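# Move one bottle from the cabinet upright onto the bench

## Task

Take a single bottle out of the cabinet and leave it standing upright on the bench, while the remaining two bottles stay inside the cabinet.

## Robot and tools

ROBOT. Two arms, left_arm and right_arm, each on its own carriage on one shared floor track. left_rail carries left_arm and is always the carriage toward +y; right_rail carries right_arm. Each arm has a folding-finger gripper, a wrist force sensor and a wrist camera. Each arm base sits at x = 0, y = its carriage position_m, z = 0.04 m, facing +x.

SCENE FRAME (used in results). Fixed to the table. The table top is z = 0, +z is up, +x is the direction the arms face, +y is to their left. The track runs along y at x = 0; y = 0 is mid-track. The table edge is at x = 0.17 m. Positions are in metres, orientations are wxyz quaternions, velocities are m/s and rad/s.

GRIPPER FRAME. The fingers point along the gripper's +z and close along its y. end_effector_position is the point between the closed pads. The fingertips extend roughly 33 mm past it when the gap is small, and about 9 mm when fully open. A block juts about 10 cm toward the gripper's +x. Grip near the fingertips: parts held close to the palm can be held loosely or squeezed too hard. Fingers pushed tip-first into a surface fold easily.

ROW FORMAT (execute_actions rows and move target). One flat list of 18 numbers, each in [-1, 1], covering both arms even if one is idle. Left arm: dx, dy, dz, rx, ry, rz, gripper position, force_limit, speed. Then the same nine for the right arm. The six pose numbers are an offset, not a pose. They count from that arm's Hand target at the start of the action or move, in the Hand target's own axes. Scale: 1.0 = 0.6 m or 180 degrees. rx, ry, rz form one rotation vector. Every row counts from that same start, so repeating an offset in a new call moves further. All zeros re-requests the current Hand target.

GRIPPER NUMBERS. position +1 = open (140 mm); the pads touch near -0.8; -1 closes until blocked. force_limit runs from about 14 N at -1 to 58 N at +1. speed runs from about 30 mm/s at -1 to 250 mm/s at +1. A faster close grips harder. Both start at +1. To leave a gripper unchanged, resend its last three numbers, since 0 is a real command. To grip, send -1 and check that object_status reads 2. Codes: 0 moving, 1 blocked while opening, 2 blocked while closing, 3 at target or pads met. To grip harder, raise force_limit and nudge position (for example -1 to -0.98). position_measured is in counts: 3 = open, 139 is about 60 mm, 230 = pads meeting.

execute_actions(actions, cameras). actions is a list of objects, each with optional "rows" (1 to 15 rows, one control step = 1/30 s each), "steps" (1 to 450, default 15, at least the number of rows), "until", and device commands. Device commands: left_rail / right_rail with position_m (left -0.8 to 1.5, right -1.5 to 0.8, absolute track position in m), speed_m_s (0.01 to 1), acceleration_factor (0.1 to 1), or {"stop": true}. until ends the action early on rail conditions, for example {"right_rail": {"position_status": ["!=", "moving"]}}, or {"all": {"status": "ended"}}. It never stops the arms. An empty actions list returns state and all camera images. Any out-of-range value rejects the whole call. For gentle row motion, ramp the offsets (0.01 per row is about 0.18 m/s).

move(target, speed, blend, stop_force, zero, blocking, cameras). Straight-line paths toward target: one 18-number row, or up to 15 rows that all count from the same Hand targets. speed is in m/s (0.002 to 3.2, default 0.25). blend is the corner rounding in m. stop_force (4 to 120 N) ends an arm's path when it feels that much push; leave it out when leaving a contact. zero defaults to true. blocking=false returns early; then use wait or stop before sending more. The result adds a move: line with done, off_target, held, fault, and limits such as paced or held.

wait(seconds 0 to 10) runs the scene on. stop brakes a running move. zoom_image(camera, region [x0,y0,x1,y1], up to 504x504 px) enlarges part of a latest image; cameras are cam_high, cam_low, cam_front, cam_side, cam_left_wrist, cam_right_wrist. zero_wrist_force(arm) re-zeroes that arm's force sensor. finished_scene(scene) ends the scene for good; the bottle must stay upright with no help.

ORDER. To drive a carriage, send position_m, then an action that waits until its position_status is no longer moving. Only then move the gripper to scene points. Keep the carriages about 0.78 m apart or more. While a move runs, only a single action without rows is allowed.

RESULT LINES. Hand target is the base for the next offsets. Joint positions gives the rail in m, then six joints in rad. Joint torques, Wrist force and Wrist torque are in the gripper's own axes; a push reads as force from the surface. object_status, position_measured, motor temperatures and position_status/position_answer are also reported. Rail status words include done, moving, contact_stop, time_out, stopped_with_arm, stopped_for_other_arm and stopped_for_other_carriage. not_taken means resend once the carriage is at rest.

AVOID. Dropping the bottle, knocking over the other bottles, or letting anything leave the table (the track and the metal strip count as off the table). Avoid fast impacts and pressing past a firm contact: a net force around 150 N or joint overload stops the arm for 10 s. Avoid contact between the two arms and closing a gripper on the other arm. Don't hold heavy loads off-centre, and keep arms from staying stretched too long, since motors overheat at 85 °C. Route paths around the arm's own base.

Each tool is called after ">>>" by a JSON object that holds its "fn" and its "kwargs", one argument or row to a line.

## Session

>>> {"fn": "execute_actions", "kwargs": {
  "actions": []
}}

Scene clock: 0.00 s.
left_arm: end_effector_position=(+0.3563, +1.0687, +0.5790) position_measured=3 object_status=3 end_effector_quat_wxyz=(+0.000, +0.000, +1.000, +0.000) | right_arm: end_effector_position=(+0.3563, -1.0356, +0.5790) position_measured=3 object_status=3 end_effector_quat_wxyz=(+0.000, +0.000, +1.000, +0.000)
Joint positions: left_arm=[0.99 -0.281 -2.157 1.821 -1.235 -1.571 -0.28] | right_arm=[-1.114 -0.281 -2.157 1.821 -1.235 -1.571 -0.28]
Joint velocities: within noise
Joint torques (N m): no reading
Motor temperatures (°C): left_arm=[29 25 30 40 37 37] | right_arm=[31 25 37 30 34 31]
Wrist force (N): no reading
Wrist torque (N m): no reading
Wrist force, peak (N): no reading
Hand target: left_arm +0.3563, +1.0687, +0.5790; +0.000, +0.000, +1.000, +0.000 | right_arm +0.3563, -1.0356, +0.5790; +0.000, +0.000, +1.000, +0.000
Tool commands: left_gripper/position=+1.0 left_gripper/force_limit=+1.0 left_gripper/speed=+1.0 right_gripper/position=+1.0 right_gripper/force_limit=+1.0 right_gripper/speed=+1.0
left_rail: position_m=0.990 position_status=done
right_rail: position_m=-1.114 position_status=done

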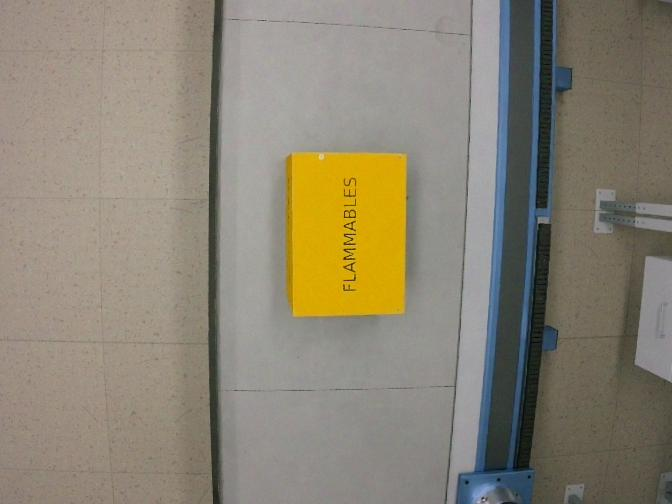

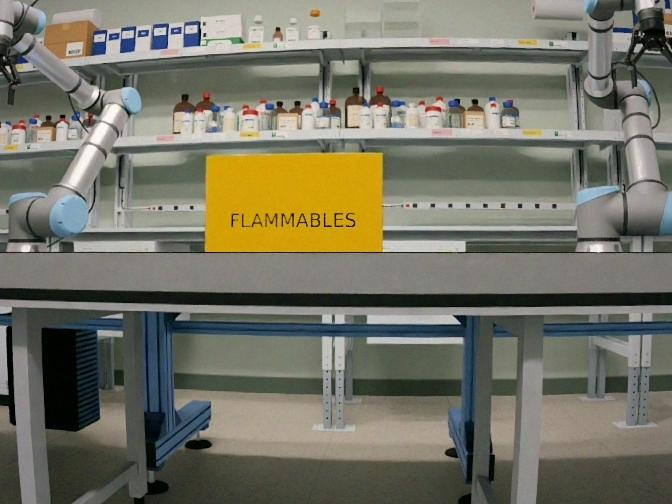

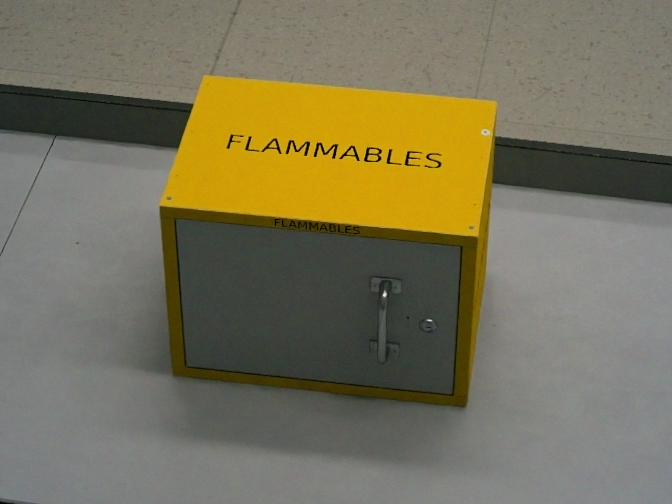

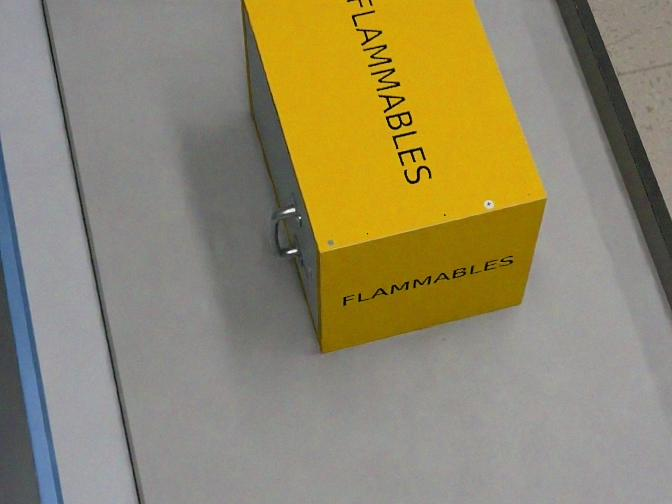

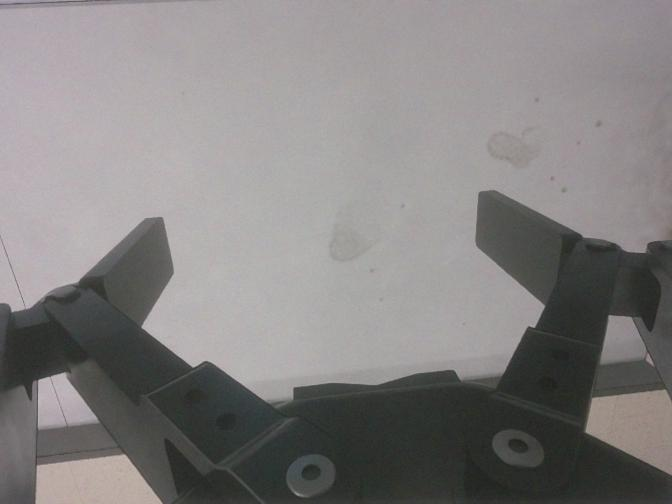

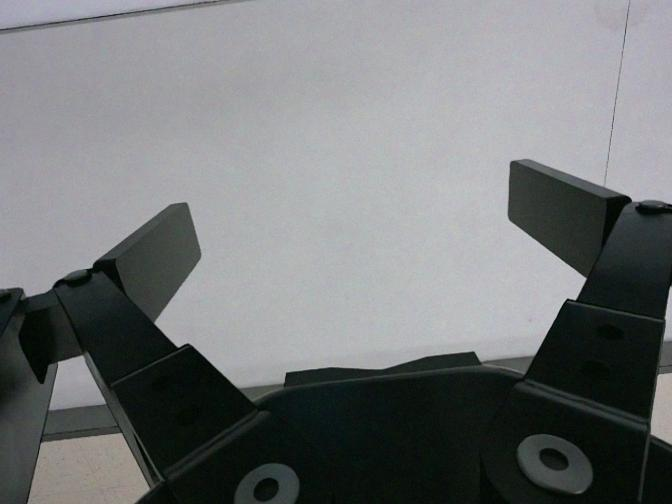

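>>> {"fn": "execute_actions", "kwargs": {
  "actions": [
    {"right_rail":{"position_m":-0.45},"steps":120,"until":{"right_rail":{"position_status":["!=","moving"]}}}
  ],
  "cameras": ["all"]
}}

>>> {"fn": "zoom_image", "kwargs": {
  "camera": "cam_front",
  "region": [330, 230, 530, 430]
}}

Scene clock: 3.67 s.
left_arm: end_effector_position=(+0.3563, +1.0687, +0.5790) position_measured=3 object_status=3 end_effector_quat_wxyz=(+0.000, +0.000, +1.000, +0.000) | right_arm: end_effector_position=(+0.3563, -0.3714, +0.5790) position_measured=3 object_status=3 end_effector_quat_wxyz=(+0.000, +0.000, +1.000, +0.000)
Joint positions: left_arm=[0.99 -0.281 -2.157 1.821 -1.235 -1.571 -0.281] | right_arm=[-0.45 -0.281 -2.157 1.821 -1.235 -1.571 -0.281]
Joint torques (N m): left_arm=[-1.21 -0.17 -44.21 -4.5 0.22 0.18] | right_arm=[0.88 2.63 -47.72 -4.01 0.35 0.14]
Wrist force (N): left_arm=[0.4 0.5 0.3] | right_arm=[-0.4 0.2 0.4]
Wrist torque (N m): left_arm=[0.12 -0.08 0.00] | right_arm=[0.04 0.10 -0.01]
Wrist force, peak (N): left_arm=[-0.1 0.8 0.2] | right_arm=[-0.3 2.4 0.8]
Hand target: left_arm +0.3563, +1.0687, +0.5790; +0.000, +0.000, +1.000, +0.000 | right_arm +0.3563, -0.3714, +0.5790; +0.000, +0.000, +1.000, +0.000
Tool commands: left_gripper/position=+1.0 left_gripper/force_limit=+1.0 left_gripper/speed=+1.0 right_gripper/position=+1.0 right_gripper/force_limit=+1.0 right_gripper/speed=+1.0
left_rail: position_m=0.990 position_status=done
right_rail: position_m=-0.450 position_status=done

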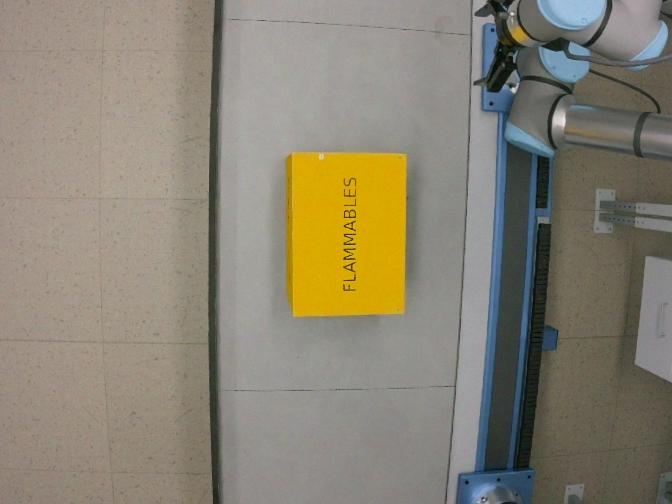

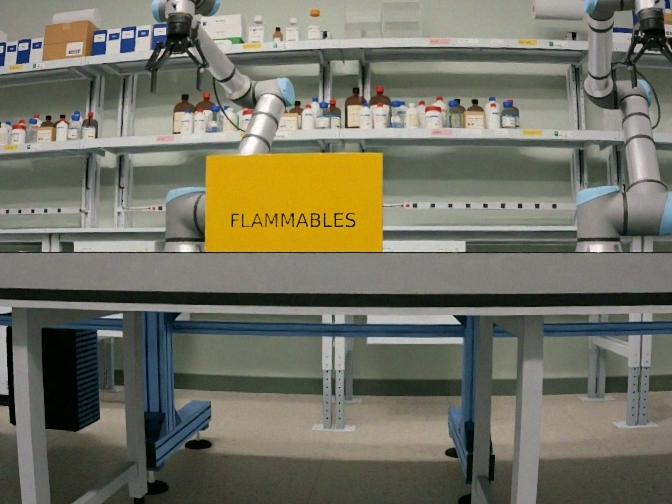

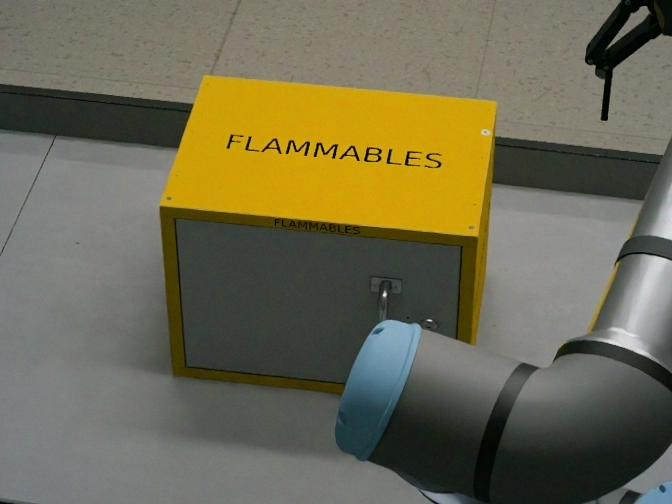

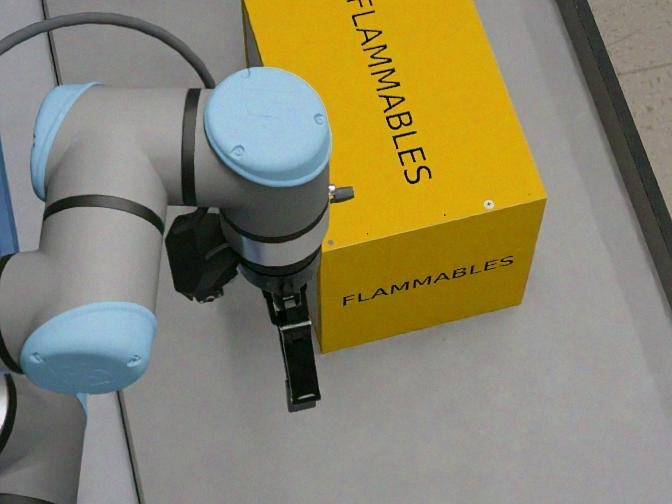

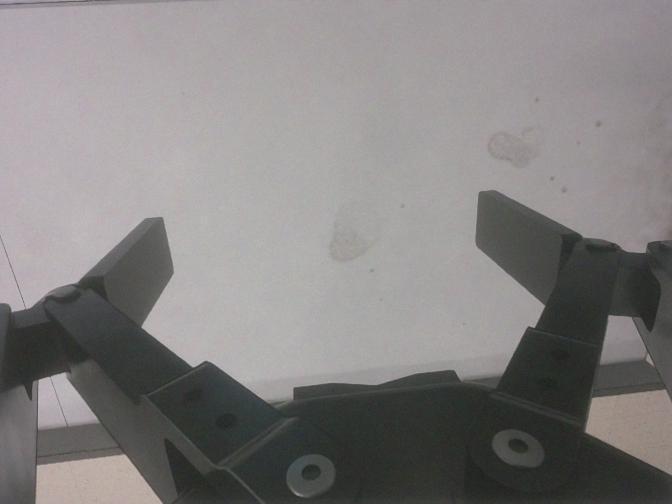

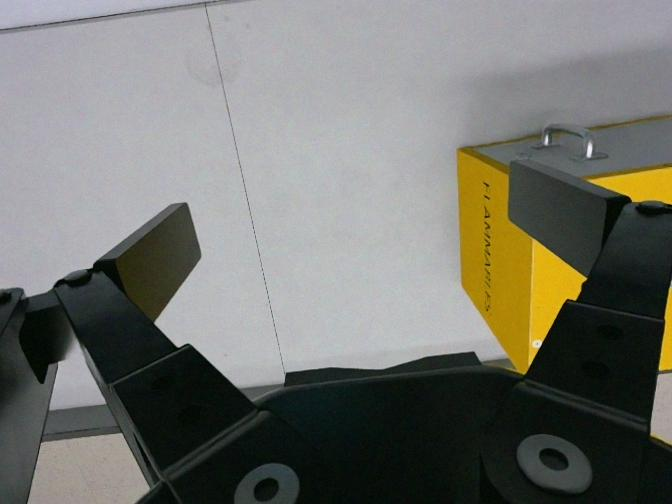

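Scaled by 2.520.

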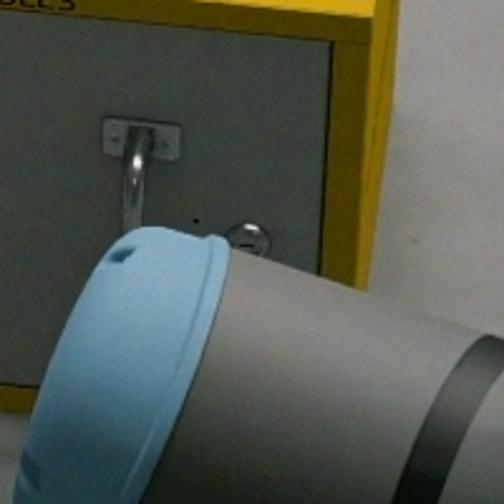

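>>> {"fn": "move", "kwargs": {
  "target": [0,0,0,0,0,0,1,1,1, 0.0333,0.4167,0,0,0,0,1,1,1],
  "cameras": ["cam_right_wrist","cam_high","cam_side"],
  "speed": 0.4
}}

>>> {"fn": "move", "kwargs": {
  "target": [0,0,0,0,0,0,1,1,1, 0,0,0.1667,0,0,0,1,1,1],
  "cameras": ["cam_right_wrist","cam_front","cam_side"],
  "speed": 0.4
}}

Scene clock: 6.70 s.
left_arm: end_effector_position=(+0.3563, +1.0687, +0.5790) position_measured=3 object_status=3 end_effector_quat_wxyz=(+0.000, +0.000, +1.000, +0.000) | right_arm: end_effector_position=(+0.3363, -0.1214, +0.5790) position_measured=3 object_status=3 end_effector_quat_wxyz=(+0.000, +0.000, +1.000, +0.000)
Joint positions: left_arm=[0.99 -0.281 -2.157 1.821 -1.235 -1.571 -0.281] | right_arm=[-0.45 0.394 -1.971 1.733 -1.333 -1.571 0.394]
Joint torques (N m): left_arm=[-1.54 1.24 -44.12 -4.22 0.07 0.21] | right_arm=[6.03 -0.32 -60.76 -8.04 -1.83 2.25]
Wrist force (N): left_arm=[0.2 0.0 0.1] | right_arm=[0.1 0.1 0.4]
Wrist torque (N m): left_arm=[0.01 -0.05 0.00] | right_arm=[0.00 -0.09 -0.02]
Wrist force, peak (N): left_arm=[-0.2 0.8 0.5] | right_arm=[0.7 3.4 0.3]
Hand target: left_arm +0.3563, +1.0687, +0.5790; +0.000, +0.000, +1.000, +0.000 | right_arm +0.3364, -0.1214, +0.5790; +0.000, +0.000, +1.000, +0.000
Off the commanded pose: left_arm 0.000 m, 0 deg | right_arm 0.000 m, 0 deg.
left_rail: position_m=0.990 position_status=done
right_rail: position_m=-0.450 position_status=done
move: done
Images, in order (width x height): cam_high 672x504, cam_side 672x504, cam_right_wrist 672x504.

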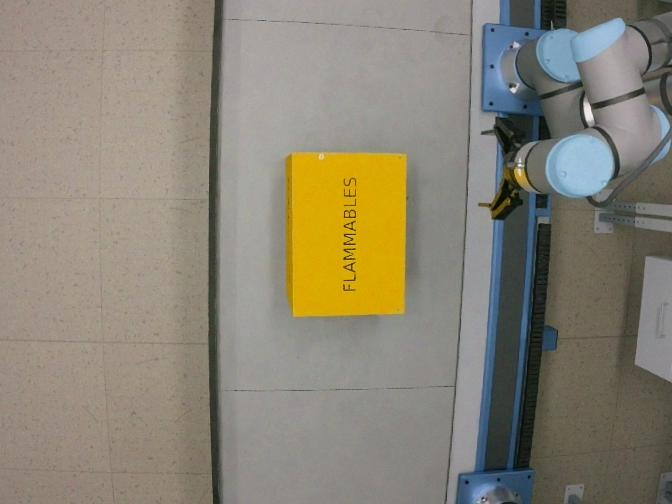

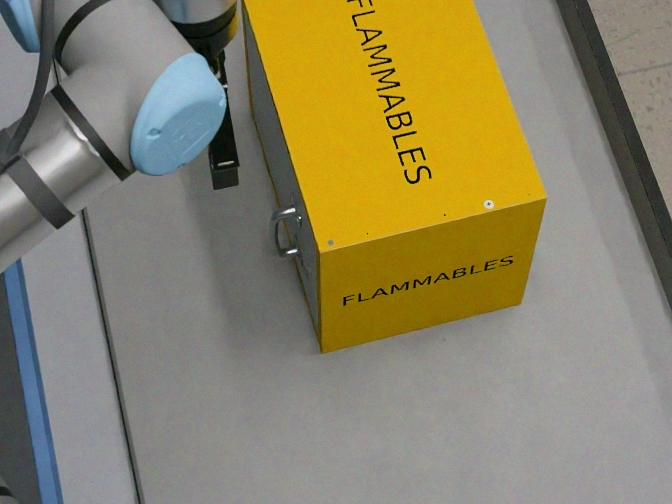

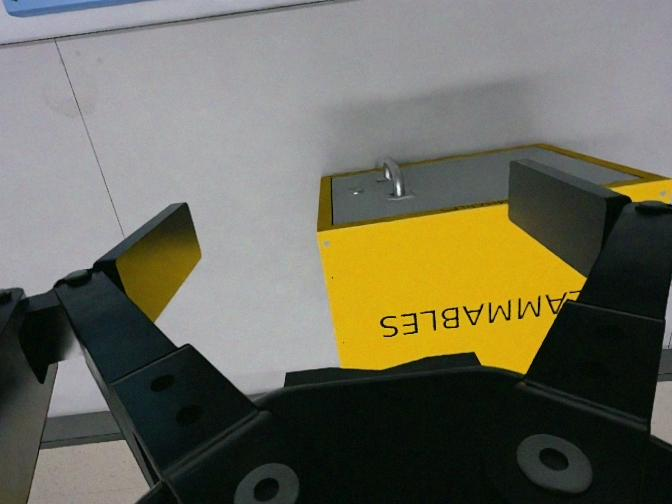

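Scene clock: 7.70 s.
left_arm: end_effector_position=(+0.3563, +1.0687, +0.5790) position_measured=3 object_status=3 end_effector_quat_wxyz=(+0.000, +0.000, +1.000, +0.000) | right_arm: end_effector_position=(+0.3364, -0.1214, +0.4790) position_measured=3 object_status=3 end_effector_quat_wxyz=(+0.000, +0.000, +1.000, +0.000)
Joint positions: left_arm=[0.99 -0.281 -2.157 1.821 -1.235 -1.571 -0.281] | right_arm=[-0.45 0.394 -1.997 1.925 -1.499 -1.571 0.394]
Joint torques (N m): left_arm=[-1.2 -0.52 -44.22 -4.4 0.23 0.31] | right_arm=[-6.61 -28.28 -41.8 -7.73 2.32 -1.51]
Wrist force (N): left_arm=[0.2 0.3 0.0] | right_arm=[-0.2 -0.1 0.5]
Wrist torque (N m): left_arm=[0.06 -0.05 0.00] | right_arm=[-0.05 -0.01 -0.02]
Wrist force, peak (N): left_arm=[0.3 0.5 0.5] | right_arm=[-0.2 -0.1 3.1]
Hand target: left_arm +0.3563, +1.0687, +0.5790; +0.000, +0.000, +1.000, +0.000 | right_arm +0.3364, -0.1214, +0.4790; +0.000, +0.000, +1.000, +0.000
Off the commanded pose: left_arm 0.000 m, 0 deg | right_arm 0.000 m, 0 deg.
left_rail: position_m=0.990 position_status=done
right_rail: position_m=-0.450 position_status=done
move: done
Images, in order (width x height): cam_front 672x504, cam_side 672x504, cam_right_wrist 672x504.

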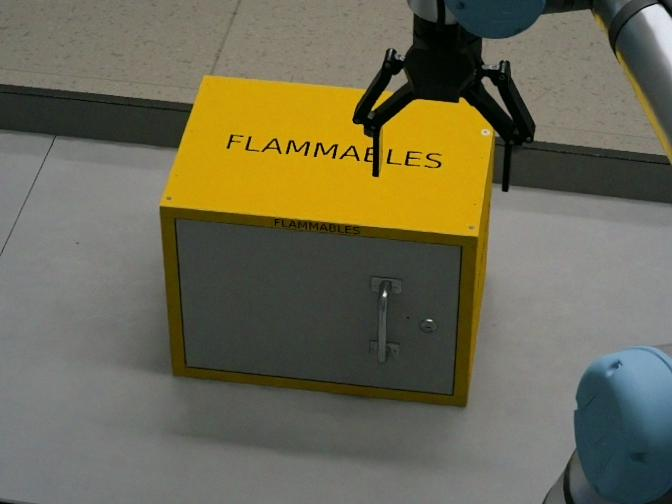

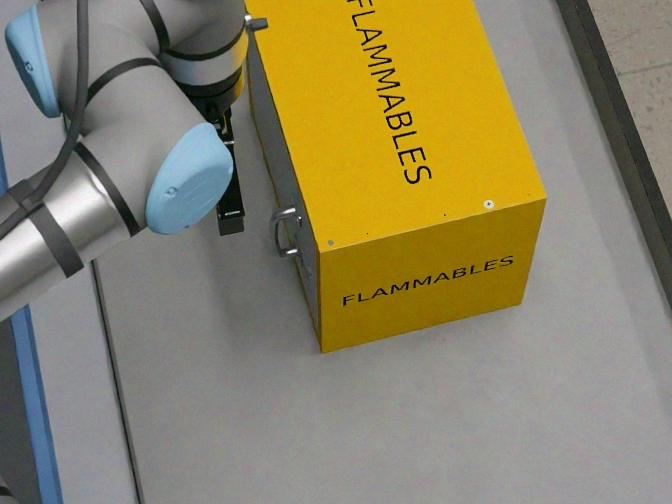

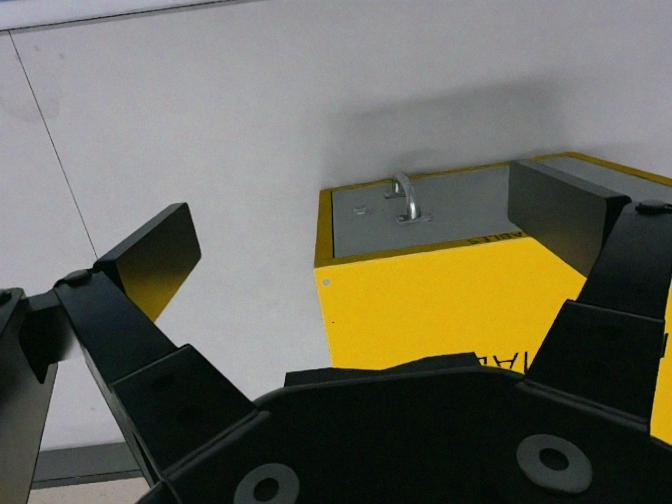

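>>> {"fn": "move", "kwargs": {
  "target": [0,0,0,0,0,0,1,1,1, 0.05,0.1167,0.2,0,0,0,1,1,1],
  "cameras": ["cam_front","cam_right_wrist","cam_side","cam_high"],
  "speed": 0.3
}}

>>> {"fn": "zoom_image", "kwargs": {
  "camera": "cam_right_wrist",
  "region": [200, 100, 536, 352]
}}

>>> {"fn": "zoom_image", "kwargs": {
  "camera": "cam_side",
  "region": [150, 100, 402, 290]
}}

Scene clock: 10.87 s.
left_arm: end_effector_position=(+0.3563, +1.0687, +0.5790) position_measured=3 object_status=3 end_effector_quat_wxyz=(+0.000, +0.000, +1.000, +0.000) | right_arm: end_effector_position=(+0.3064, -0.0514, +0.3590) position_measured=3 object_status=3 end_effector_quat_wxyz=(+0.000, +0.000, +1.000, +0.000)
Joint positions: left_arm=[0.99 -0.281 -2.157 1.821 -1.235 -1.571 -0.281] | right_arm=[-0.45 0.562 -1.924 2.092 -1.74 -1.571 0.562]
Joint torques (N m): left_arm=[-2.67 1.38 -44.07 -4.43 -0.03 0.33] | right_arm=[8.18 -4.12 -39.03 -8.21 -2.09 2.67]
Wrist force (N): left_arm=[0.0 0.5 0.2] | right_arm=[0.3 0.2 0.3]
Wrist torque (N m): left_arm=[0.11 -0.01 0.00] | right_arm=[0.00 -0.10 0.01]
Wrist force, peak (N): left_arm=[0.9 0.5 0.2] | right_arm=[1.5 1.0 3.2]
Hand target: left_arm +0.3563, +1.0687, +0.5790; +0.000, +0.000, +1.000, +0.000 | right_arm +0.3064, -0.0514, +0.3590; +0.000, +0.000, +1.000, +0.000
Off the commanded pose: left_arm 0.000 m, 0 deg | right_arm 0.000 m, 0 deg.
left_rail: position_m=0.990 position_status=done
right_rail: position_m=-0.450 position_status=done
move: done
Images, in order (width x height): cam_high 672x504, cam_front 672x504, cam_side 672x504, cam_right_wrist 672x504.

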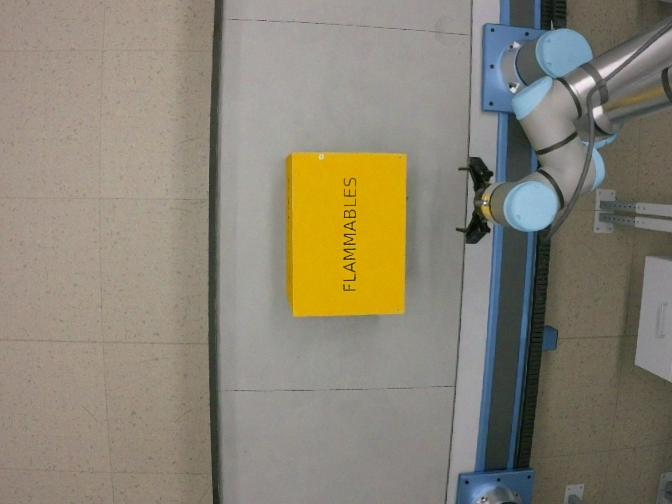

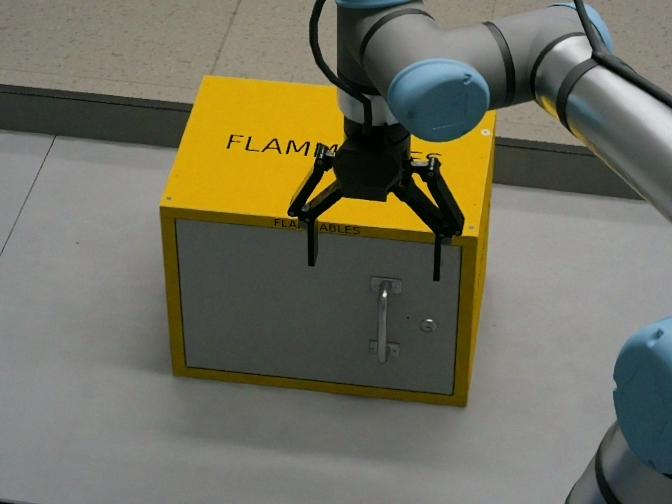

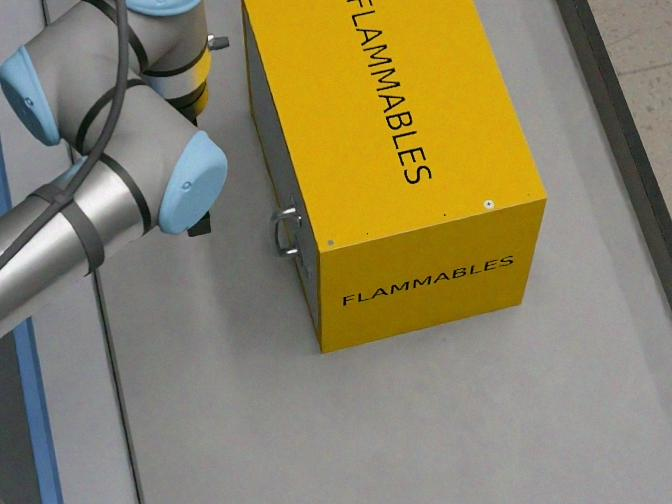

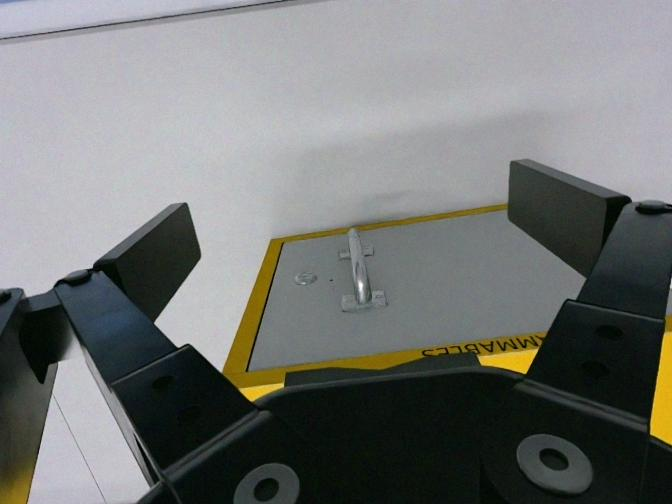

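Scaled by 1.500.

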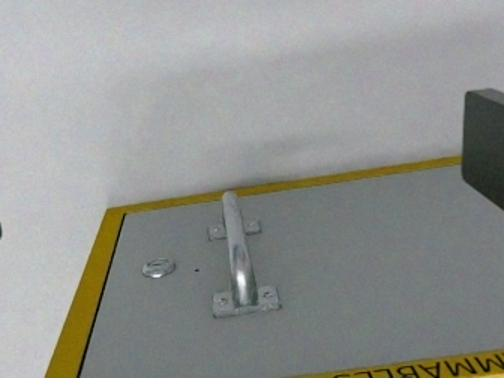

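Scaled by 2.000.

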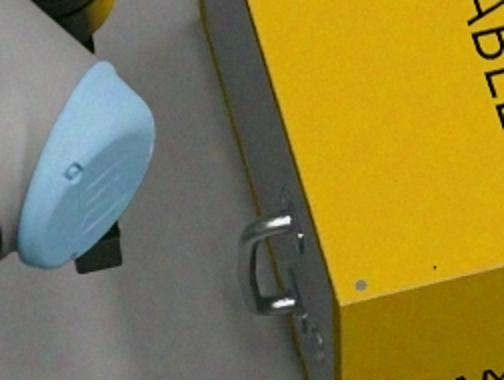

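>>> {"fn": "move", "kwargs": {
  "target": [0,0,0,0,0,0,1,1,1, -0.1333,-0.02,0.1,0,0,0,1,1,1],
  "cameras": ["cam_front","cam_right_wrist","cam_side"],
  "speed": 0.2
}}

>>> {"fn": "zoom_image", "kwargs": {
  "camera": "cam_right_wrist",
  "region": [200, 100, 536, 352]
}}

>>> {"fn": "zoom_image", "kwargs": {
  "camera": "cam_side",
  "region": [150, 100, 402, 290]
}}

>>> {"fn": "zoom_image", "kwargs": {
  "camera": "cam_front",
  "region": [250, 200, 502, 390]
}}

Scene clock: 14.67 s.
left_arm: end_effector_position=(+0.3563, +1.0687, +0.5790) position_measured=3 object_status=3 end_effector_quat_wxyz=(+0.000, +0.000, +1.000, +0.000) | right_arm: end_effector_position=(+0.3863, -0.0634, +0.2990) position_measured=3 object_status=3 end_effector_quat_wxyz=(+0.000, +0.000, +1.000, +0.000)
Joint positions: left_arm=[0.99 -0.281 -2.157 1.821 -1.235 -1.571 -0.281] | right_arm=[-0.45 0.462 -1.811 2.124 -1.884 -1.571 0.462]
Joint torques (N m): left_arm=[-2.55 2.17 -44.4 -4.09 0.15 0.67] | right_arm=[-10.94 -12.16 -43.62 -7.25 2.31 -2.37]
Wrist force (N): left_arm=[-0.1 0.2 0.2] | right_arm=[0.2 0.1 0.1]
Wrist torque (N m): left_arm=[0.04 0.02 -0.01] | right_arm=[0.00 -0.06 0.11]
Wrist force, peak (N): left_arm=[0.3 0.5 0.8] | right_arm=[-1.7 0.1 1.4]
Hand target: left_arm +0.3563, +1.0687, +0.5790; +0.000, +0.000, +1.000, +0.000 | right_arm +0.3864, -0.0634, +0.2990; +0.000, +0.000, +1.000, +0.000
Off the commanded pose: left_arm 0.000 m, 0 deg | right_arm 0.000 m, 0 deg.
left_rail: position_m=0.990 position_status=done
right_rail: position_m=-0.450 position_status=done
move: done
Images, in order (width x height): cam_front 672x504, cam_side 672x504, cam_right_wrist 672x504.

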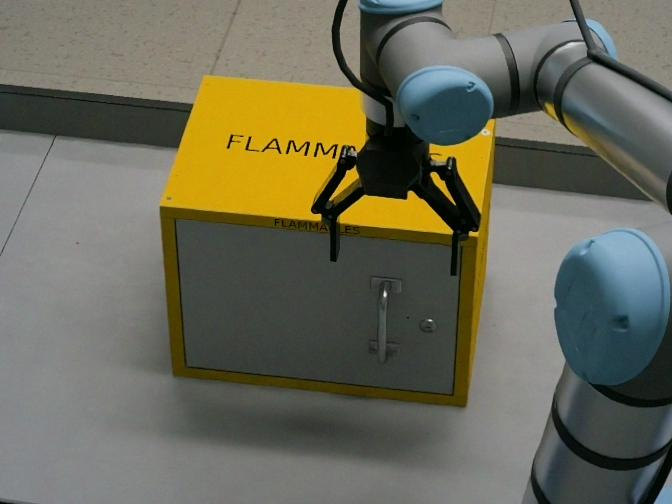

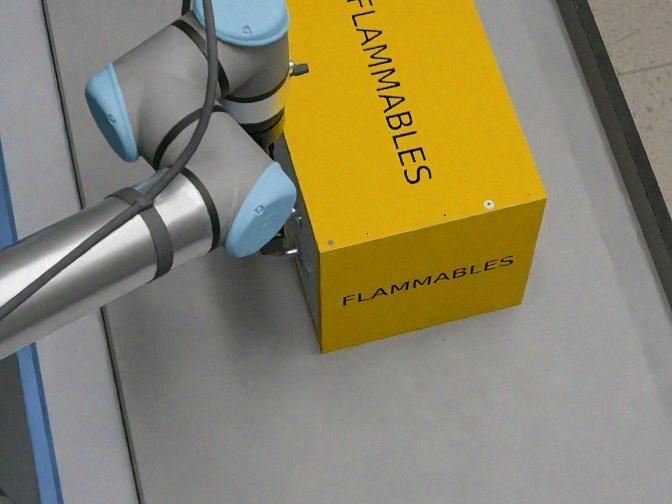

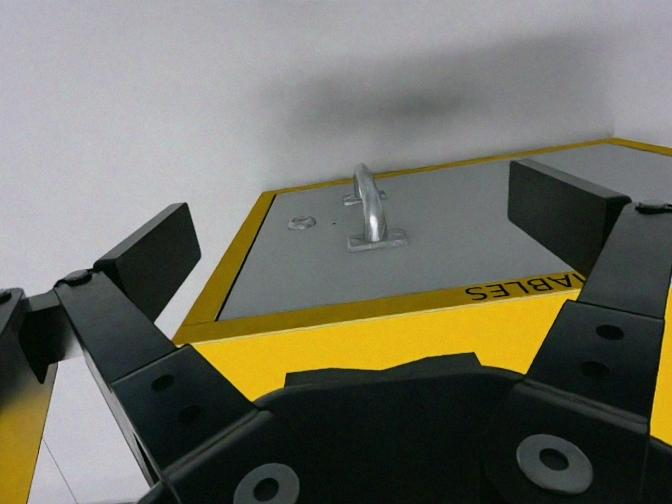

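Scaled by 1.500.

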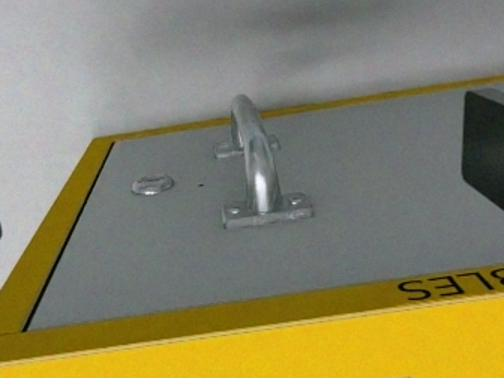

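Scaled by 2.000.

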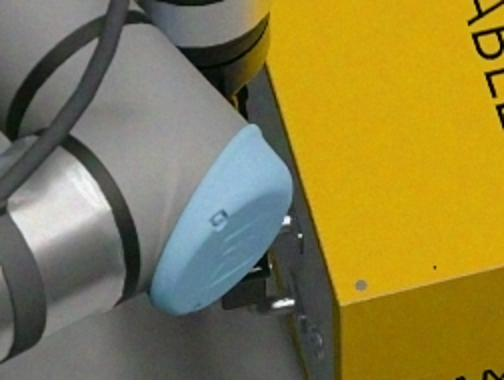

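Scaled by 2.000.

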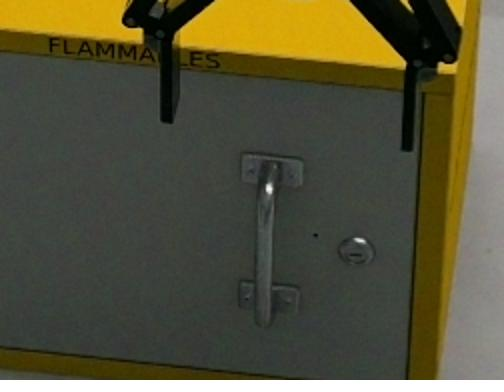

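>>> {"fn": "move", "kwargs": {
  "target": [0,0,0,0,0,0,1,1,1, 0,0.015,0.1167,0,0,0,1,1,1],
  "cameras": ["cam_front","cam_right_wrist","cam_side"],
  "speed": 0.1,
  "stop_force": 10
}}

>>> {"fn": "zoom_image", "kwargs": {
  "camera": "cam_right_wrist",
  "region": [200, 100, 536, 352]
}}

>>> {"fn": "zoom_image", "kwargs": {
  "camera": "cam_side",
  "region": [150, 150, 402, 340]
}}

>>> {"fn": "zoom_image", "kwargs": {
  "camera": "cam_front",
  "region": [250, 200, 502, 390]
}}

Scene clock: 18.10 s.
left_arm: end_effector_position=(+0.3563, +1.0687, +0.5790) position_measured=3 object_status=3 end_effector_quat_wxyz=(+0.000, +0.000, +1.000, +0.000) | right_arm: end_effector_position=(+0.3864, -0.0544, +0.2290) position_measured=3 object_status=3 end_effector_quat_wxyz=(+0.000, +0.000, +1.000, +0.000)
Joint positions: left_arm=[0.99 -0.281 -2.157 1.821 -1.235 -1.571 -0.281] | right_arm=[-0.45 0.477 -1.746 2.207 -2.032 -1.571 0.477]
Joint torques (N m): left_arm=[-1.14 1.76 -44.31 -4.4 0.02 0.33] | right_arm=[6.66 -14.4 -35.61 -8 -2 2.89]
Wrist force (N): left_arm=[0.0 0.2 -0.3] | right_arm=[0.1 -0.1 0.6]
Wrist torque (N m): left_arm=[0.05 0.01 -0.01] | right_arm=[-0.04 -0.04 -0.04]
Wrist force, peak (N): left_arm=[0.7 0.7 0.3] | right_arm=[-0.1 0.6 1.7]
Hand target: left_arm +0.3563, +1.0687, +0.5790; +0.000, +0.000, +1.000, +0.000 | right_arm +0.3864, -0.0544, +0.2290; +0.000, +0.000, +1.000, +0.000
Off the commanded pose: left_arm 0.000 m, 0 deg | right_arm 0.000 m, 0 deg.
left_rail: position_m=0.990 position_status=done
right_rail: position_m=-0.450 position_status=done
move: done
Images, in order (width x height): cam_front 672x504, cam_side 672x504, cam_right_wrist 672x504.

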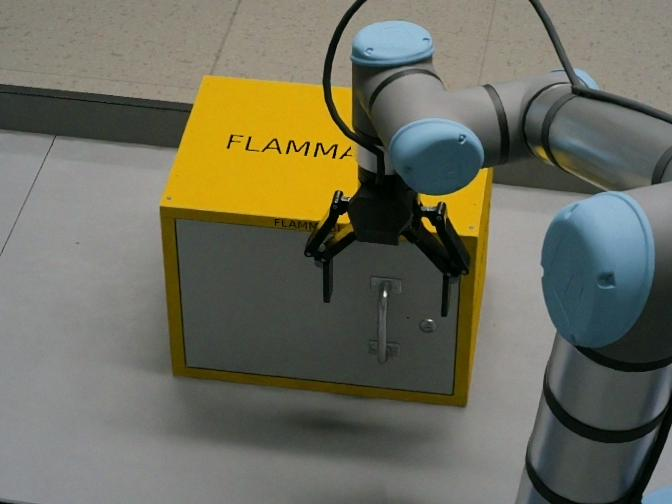

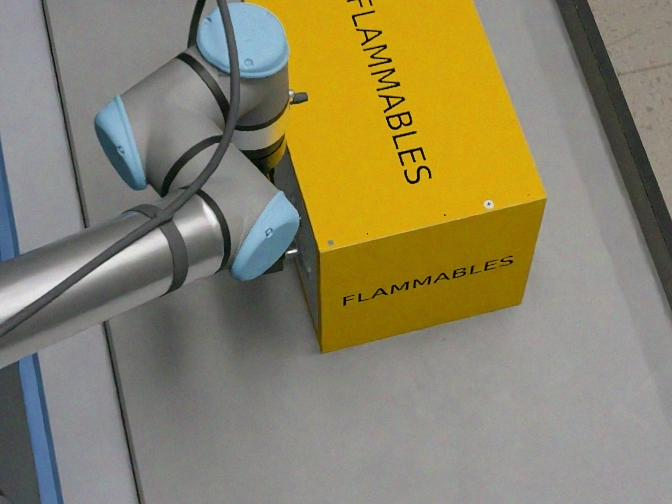

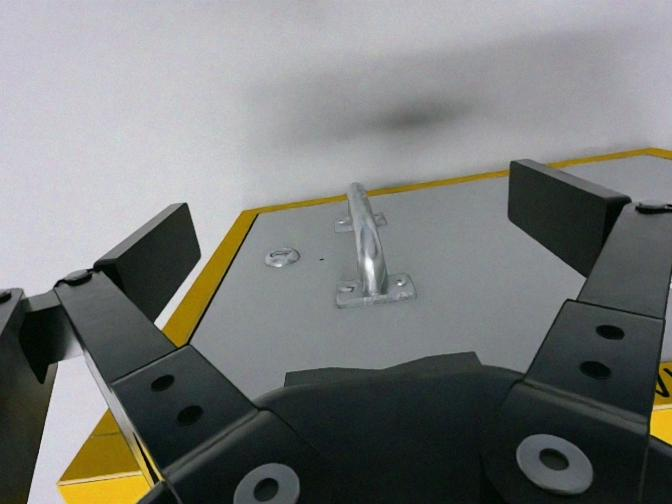

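Scaled by 1.500.

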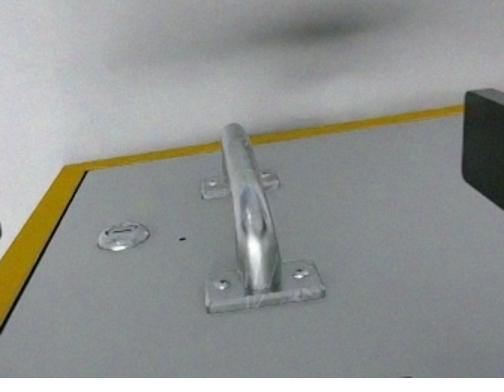

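Scaled by 2.000.

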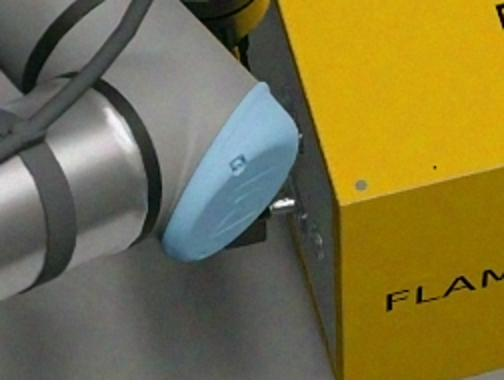

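Scaled by 2.000.

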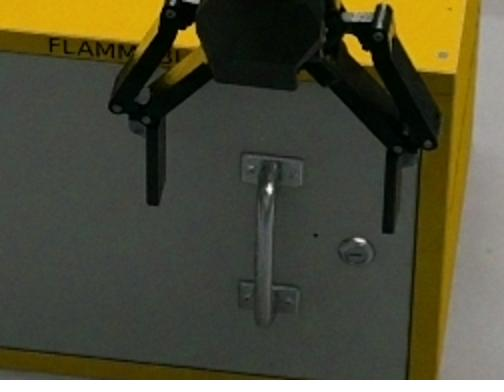

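>>> {"fn": "move", "kwargs": {
  "target": [
    [0,0,0,0,0,0,1,1,1, -0.0233,0.0067,0,0,0,0,1,1,1],
    [0,0,0,0,0,0,1,1,1, -0.0233,0.0067,0.04,0,0,0,1,1,1]
  ],
  "cameras": ["cam_front","cam_right_wrist","cam_side"],
  "speed": 0.06,
  "stop_force": 8
}}

>>> {"fn": "zoom_image", "kwargs": {
  "camera": "cam_side",
  "region": [150, 150, 402, 340]
}}

>>> {"fn": "zoom_image", "kwargs": {
  "camera": "cam_front",
  "region": [250, 200, 502, 390]
}}

Scene clock: 20.60 s.
left_arm: end_effector_position=(+0.3563, +1.0687, +0.5790) position_measured=3 object_status=3 end_effector_quat_wxyz=(+0.000, +0.000, +1.000, +0.000) | right_arm: end_effector_position=(+0.4004, -0.0504, +0.2050) position_measured=3 object_status=3 end_effector_quat_wxyz=(+0.000, +0.000, +1.000, +0.000)
Joint positions: left_arm=[0.99 -0.281 -2.157 1.821 -1.235 -1.571 -0.281] | right_arm=[-0.45 0.472 -1.699 2.217 -2.089 -1.571 0.472]
Joint torques (N m): left_arm=[-2.8 2.1 -44.24 -4.18 -0.06 0.58] | right_arm=[1.26 -17.2 -34.39 -7.45 -1.04 0.52]
Wrist force (N): left_arm=[0.1 0.3 0.0] | right_arm=[-0.1 0.5 -0.4]
Wrist torque (N m): left_arm=[0.09 -0.03 -0.01] | right_arm=[0.08 -0.04 0.09]
Wrist force, peak (N): left_arm=[0.2 0.4 1.0] | right_arm=[1.4 0.0 0.9]
Hand target: left_arm +0.3563, +1.0687, +0.5790; +0.000, +0.000, +1.000, +0.000 | right_arm +0.4004, -0.0504, +0.2050; +0.000, +0.000, +1.000, +0.000
Off the commanded pose: left_arm 0.000 m, 0 deg | right_arm 0.000 m, 0 deg.
left_rail: position_m=0.990 position_status=done
right_rail: position_m=-0.450 position_status=done
move: done
Images, in order (width x height): cam_front 672x504, cam_side 672x504, cam_right_wrist 672x504.

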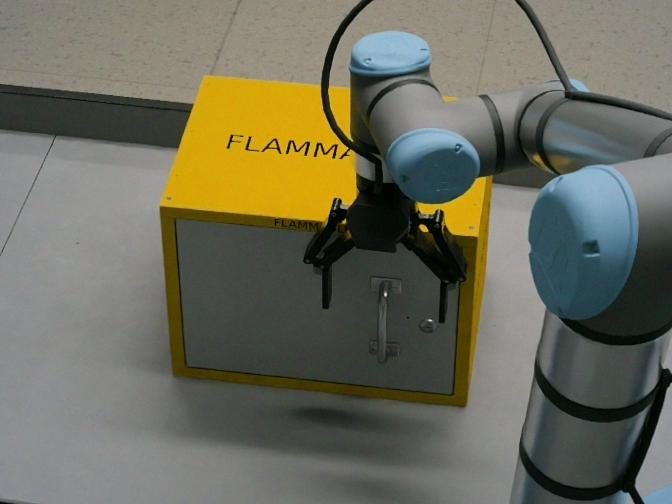

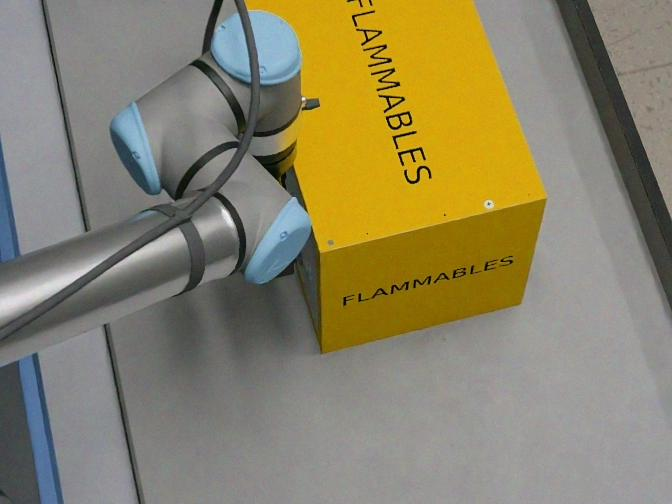

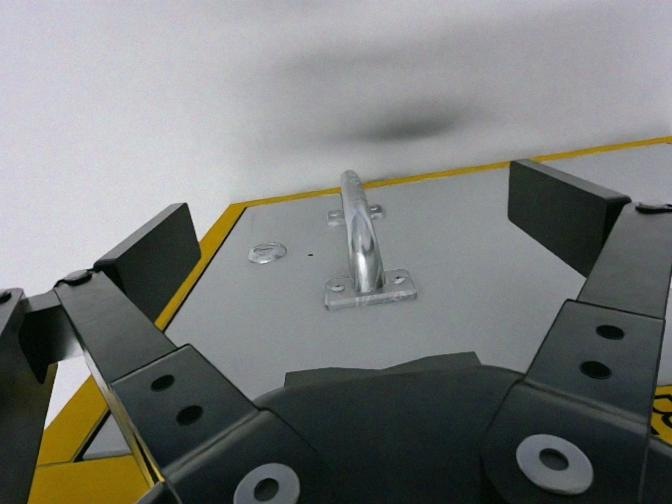

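Scaled by 2.000.

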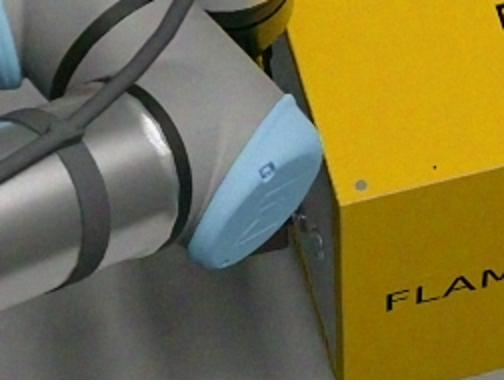

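Scaled by 2.000.

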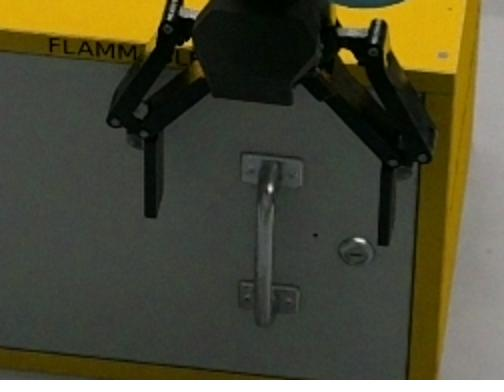

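>>> {"fn": "execute_actions", "kwargs": {
  "actions": [
    {"rows":[[0,0,0,0,0,0,1,1,1, 0,0,0,0,0,0,-1,-0.5,-1]],"steps":165}
  ],
  "cameras": ["cam_front","cam_right_wrist"]
}}

>>> {"fn": "zoom_image", "kwargs": {
  "camera": "cam_front",
  "region": [250, 200, 502, 390]
}}

Scene clock: 26.67 s.
left_arm: end_effector_position=(+0.3563, +1.0687, +0.5790) position_measured=3 object_status=3 end_effector_quat_wxyz=(+0.000, +0.000, +1.000, +0.000) | right_arm: end_effector_position=(+0.4004, -0.0504, +0.2049) position_measured=213 object_status=2 end_effector_quat_wxyz=(+0.000, +0.000, +1.000, +0.000)
Joint positions: left_arm=[0.99 -0.281 -2.157 1.821 -1.235 -1.571 -0.281] | right_arm=[-0.45 0.472 -1.699 2.217 -2.089 -1.571 0.472]
Joint torques (N m): left_arm=[-2.35 0.95 -44.53 -4.35 0.01 0.54] | right_arm=[-2.9 -22.23 -35.38 0.33 -3.92 0.98]
Wrist force (N): left_arm=[0.2 0.6 0.4] | right_arm=[-0.1 8.4 -1.5]
Wrist torque (N m): left_arm=[0.13 -0.03 0.00] | right_arm=[0.07 -0.13 -0.02]
Wrist force, peak (N): left_arm=[-0.1 0.6 0.9] | right_arm=[-2.9 13.8 0.3]
Hand target: left_arm +0.3563, +1.0687, +0.5790; +0.000, +0.000, +1.000, +0.000 | right_arm +0.4004, -0.0504, +0.2050; +0.000, +0.000, +1.000, +0.000
Off the commanded pose: left_arm 0.000 m, 0 deg | right_arm 0.000 m, 0 deg.
left_rail: position_m=0.990 position_status=done
right_rail: position_m=-0.450 position_status=done
Images, in order (width x height): cam_front 672x504, cam_right_wrist 672x504.

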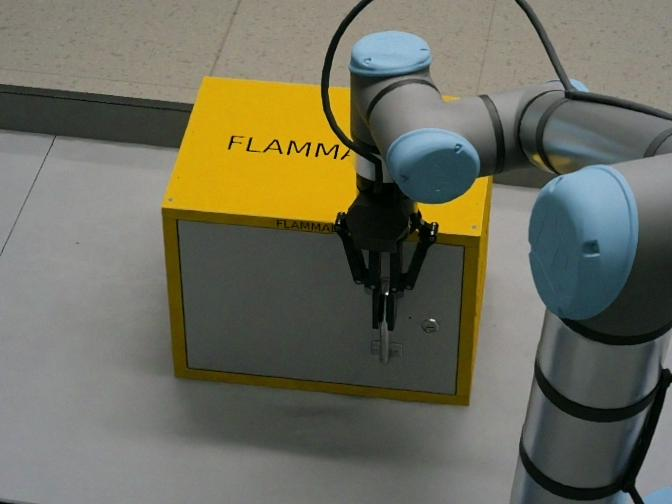

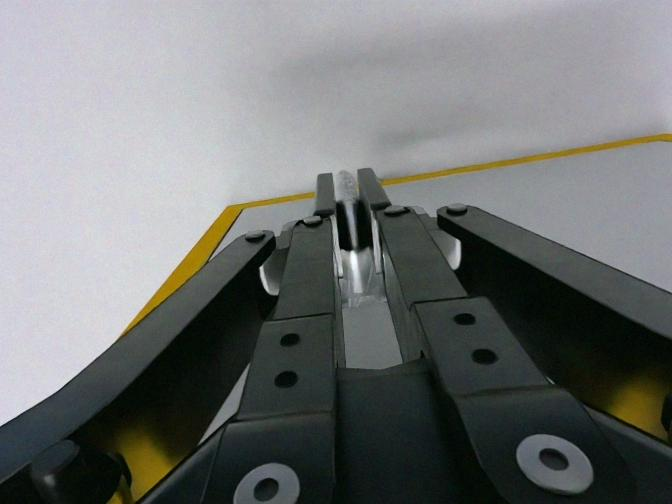

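Scaled by 2.000.

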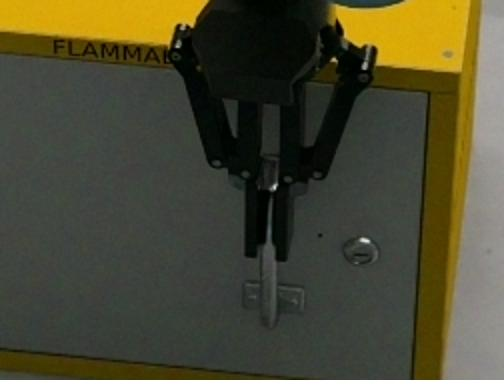

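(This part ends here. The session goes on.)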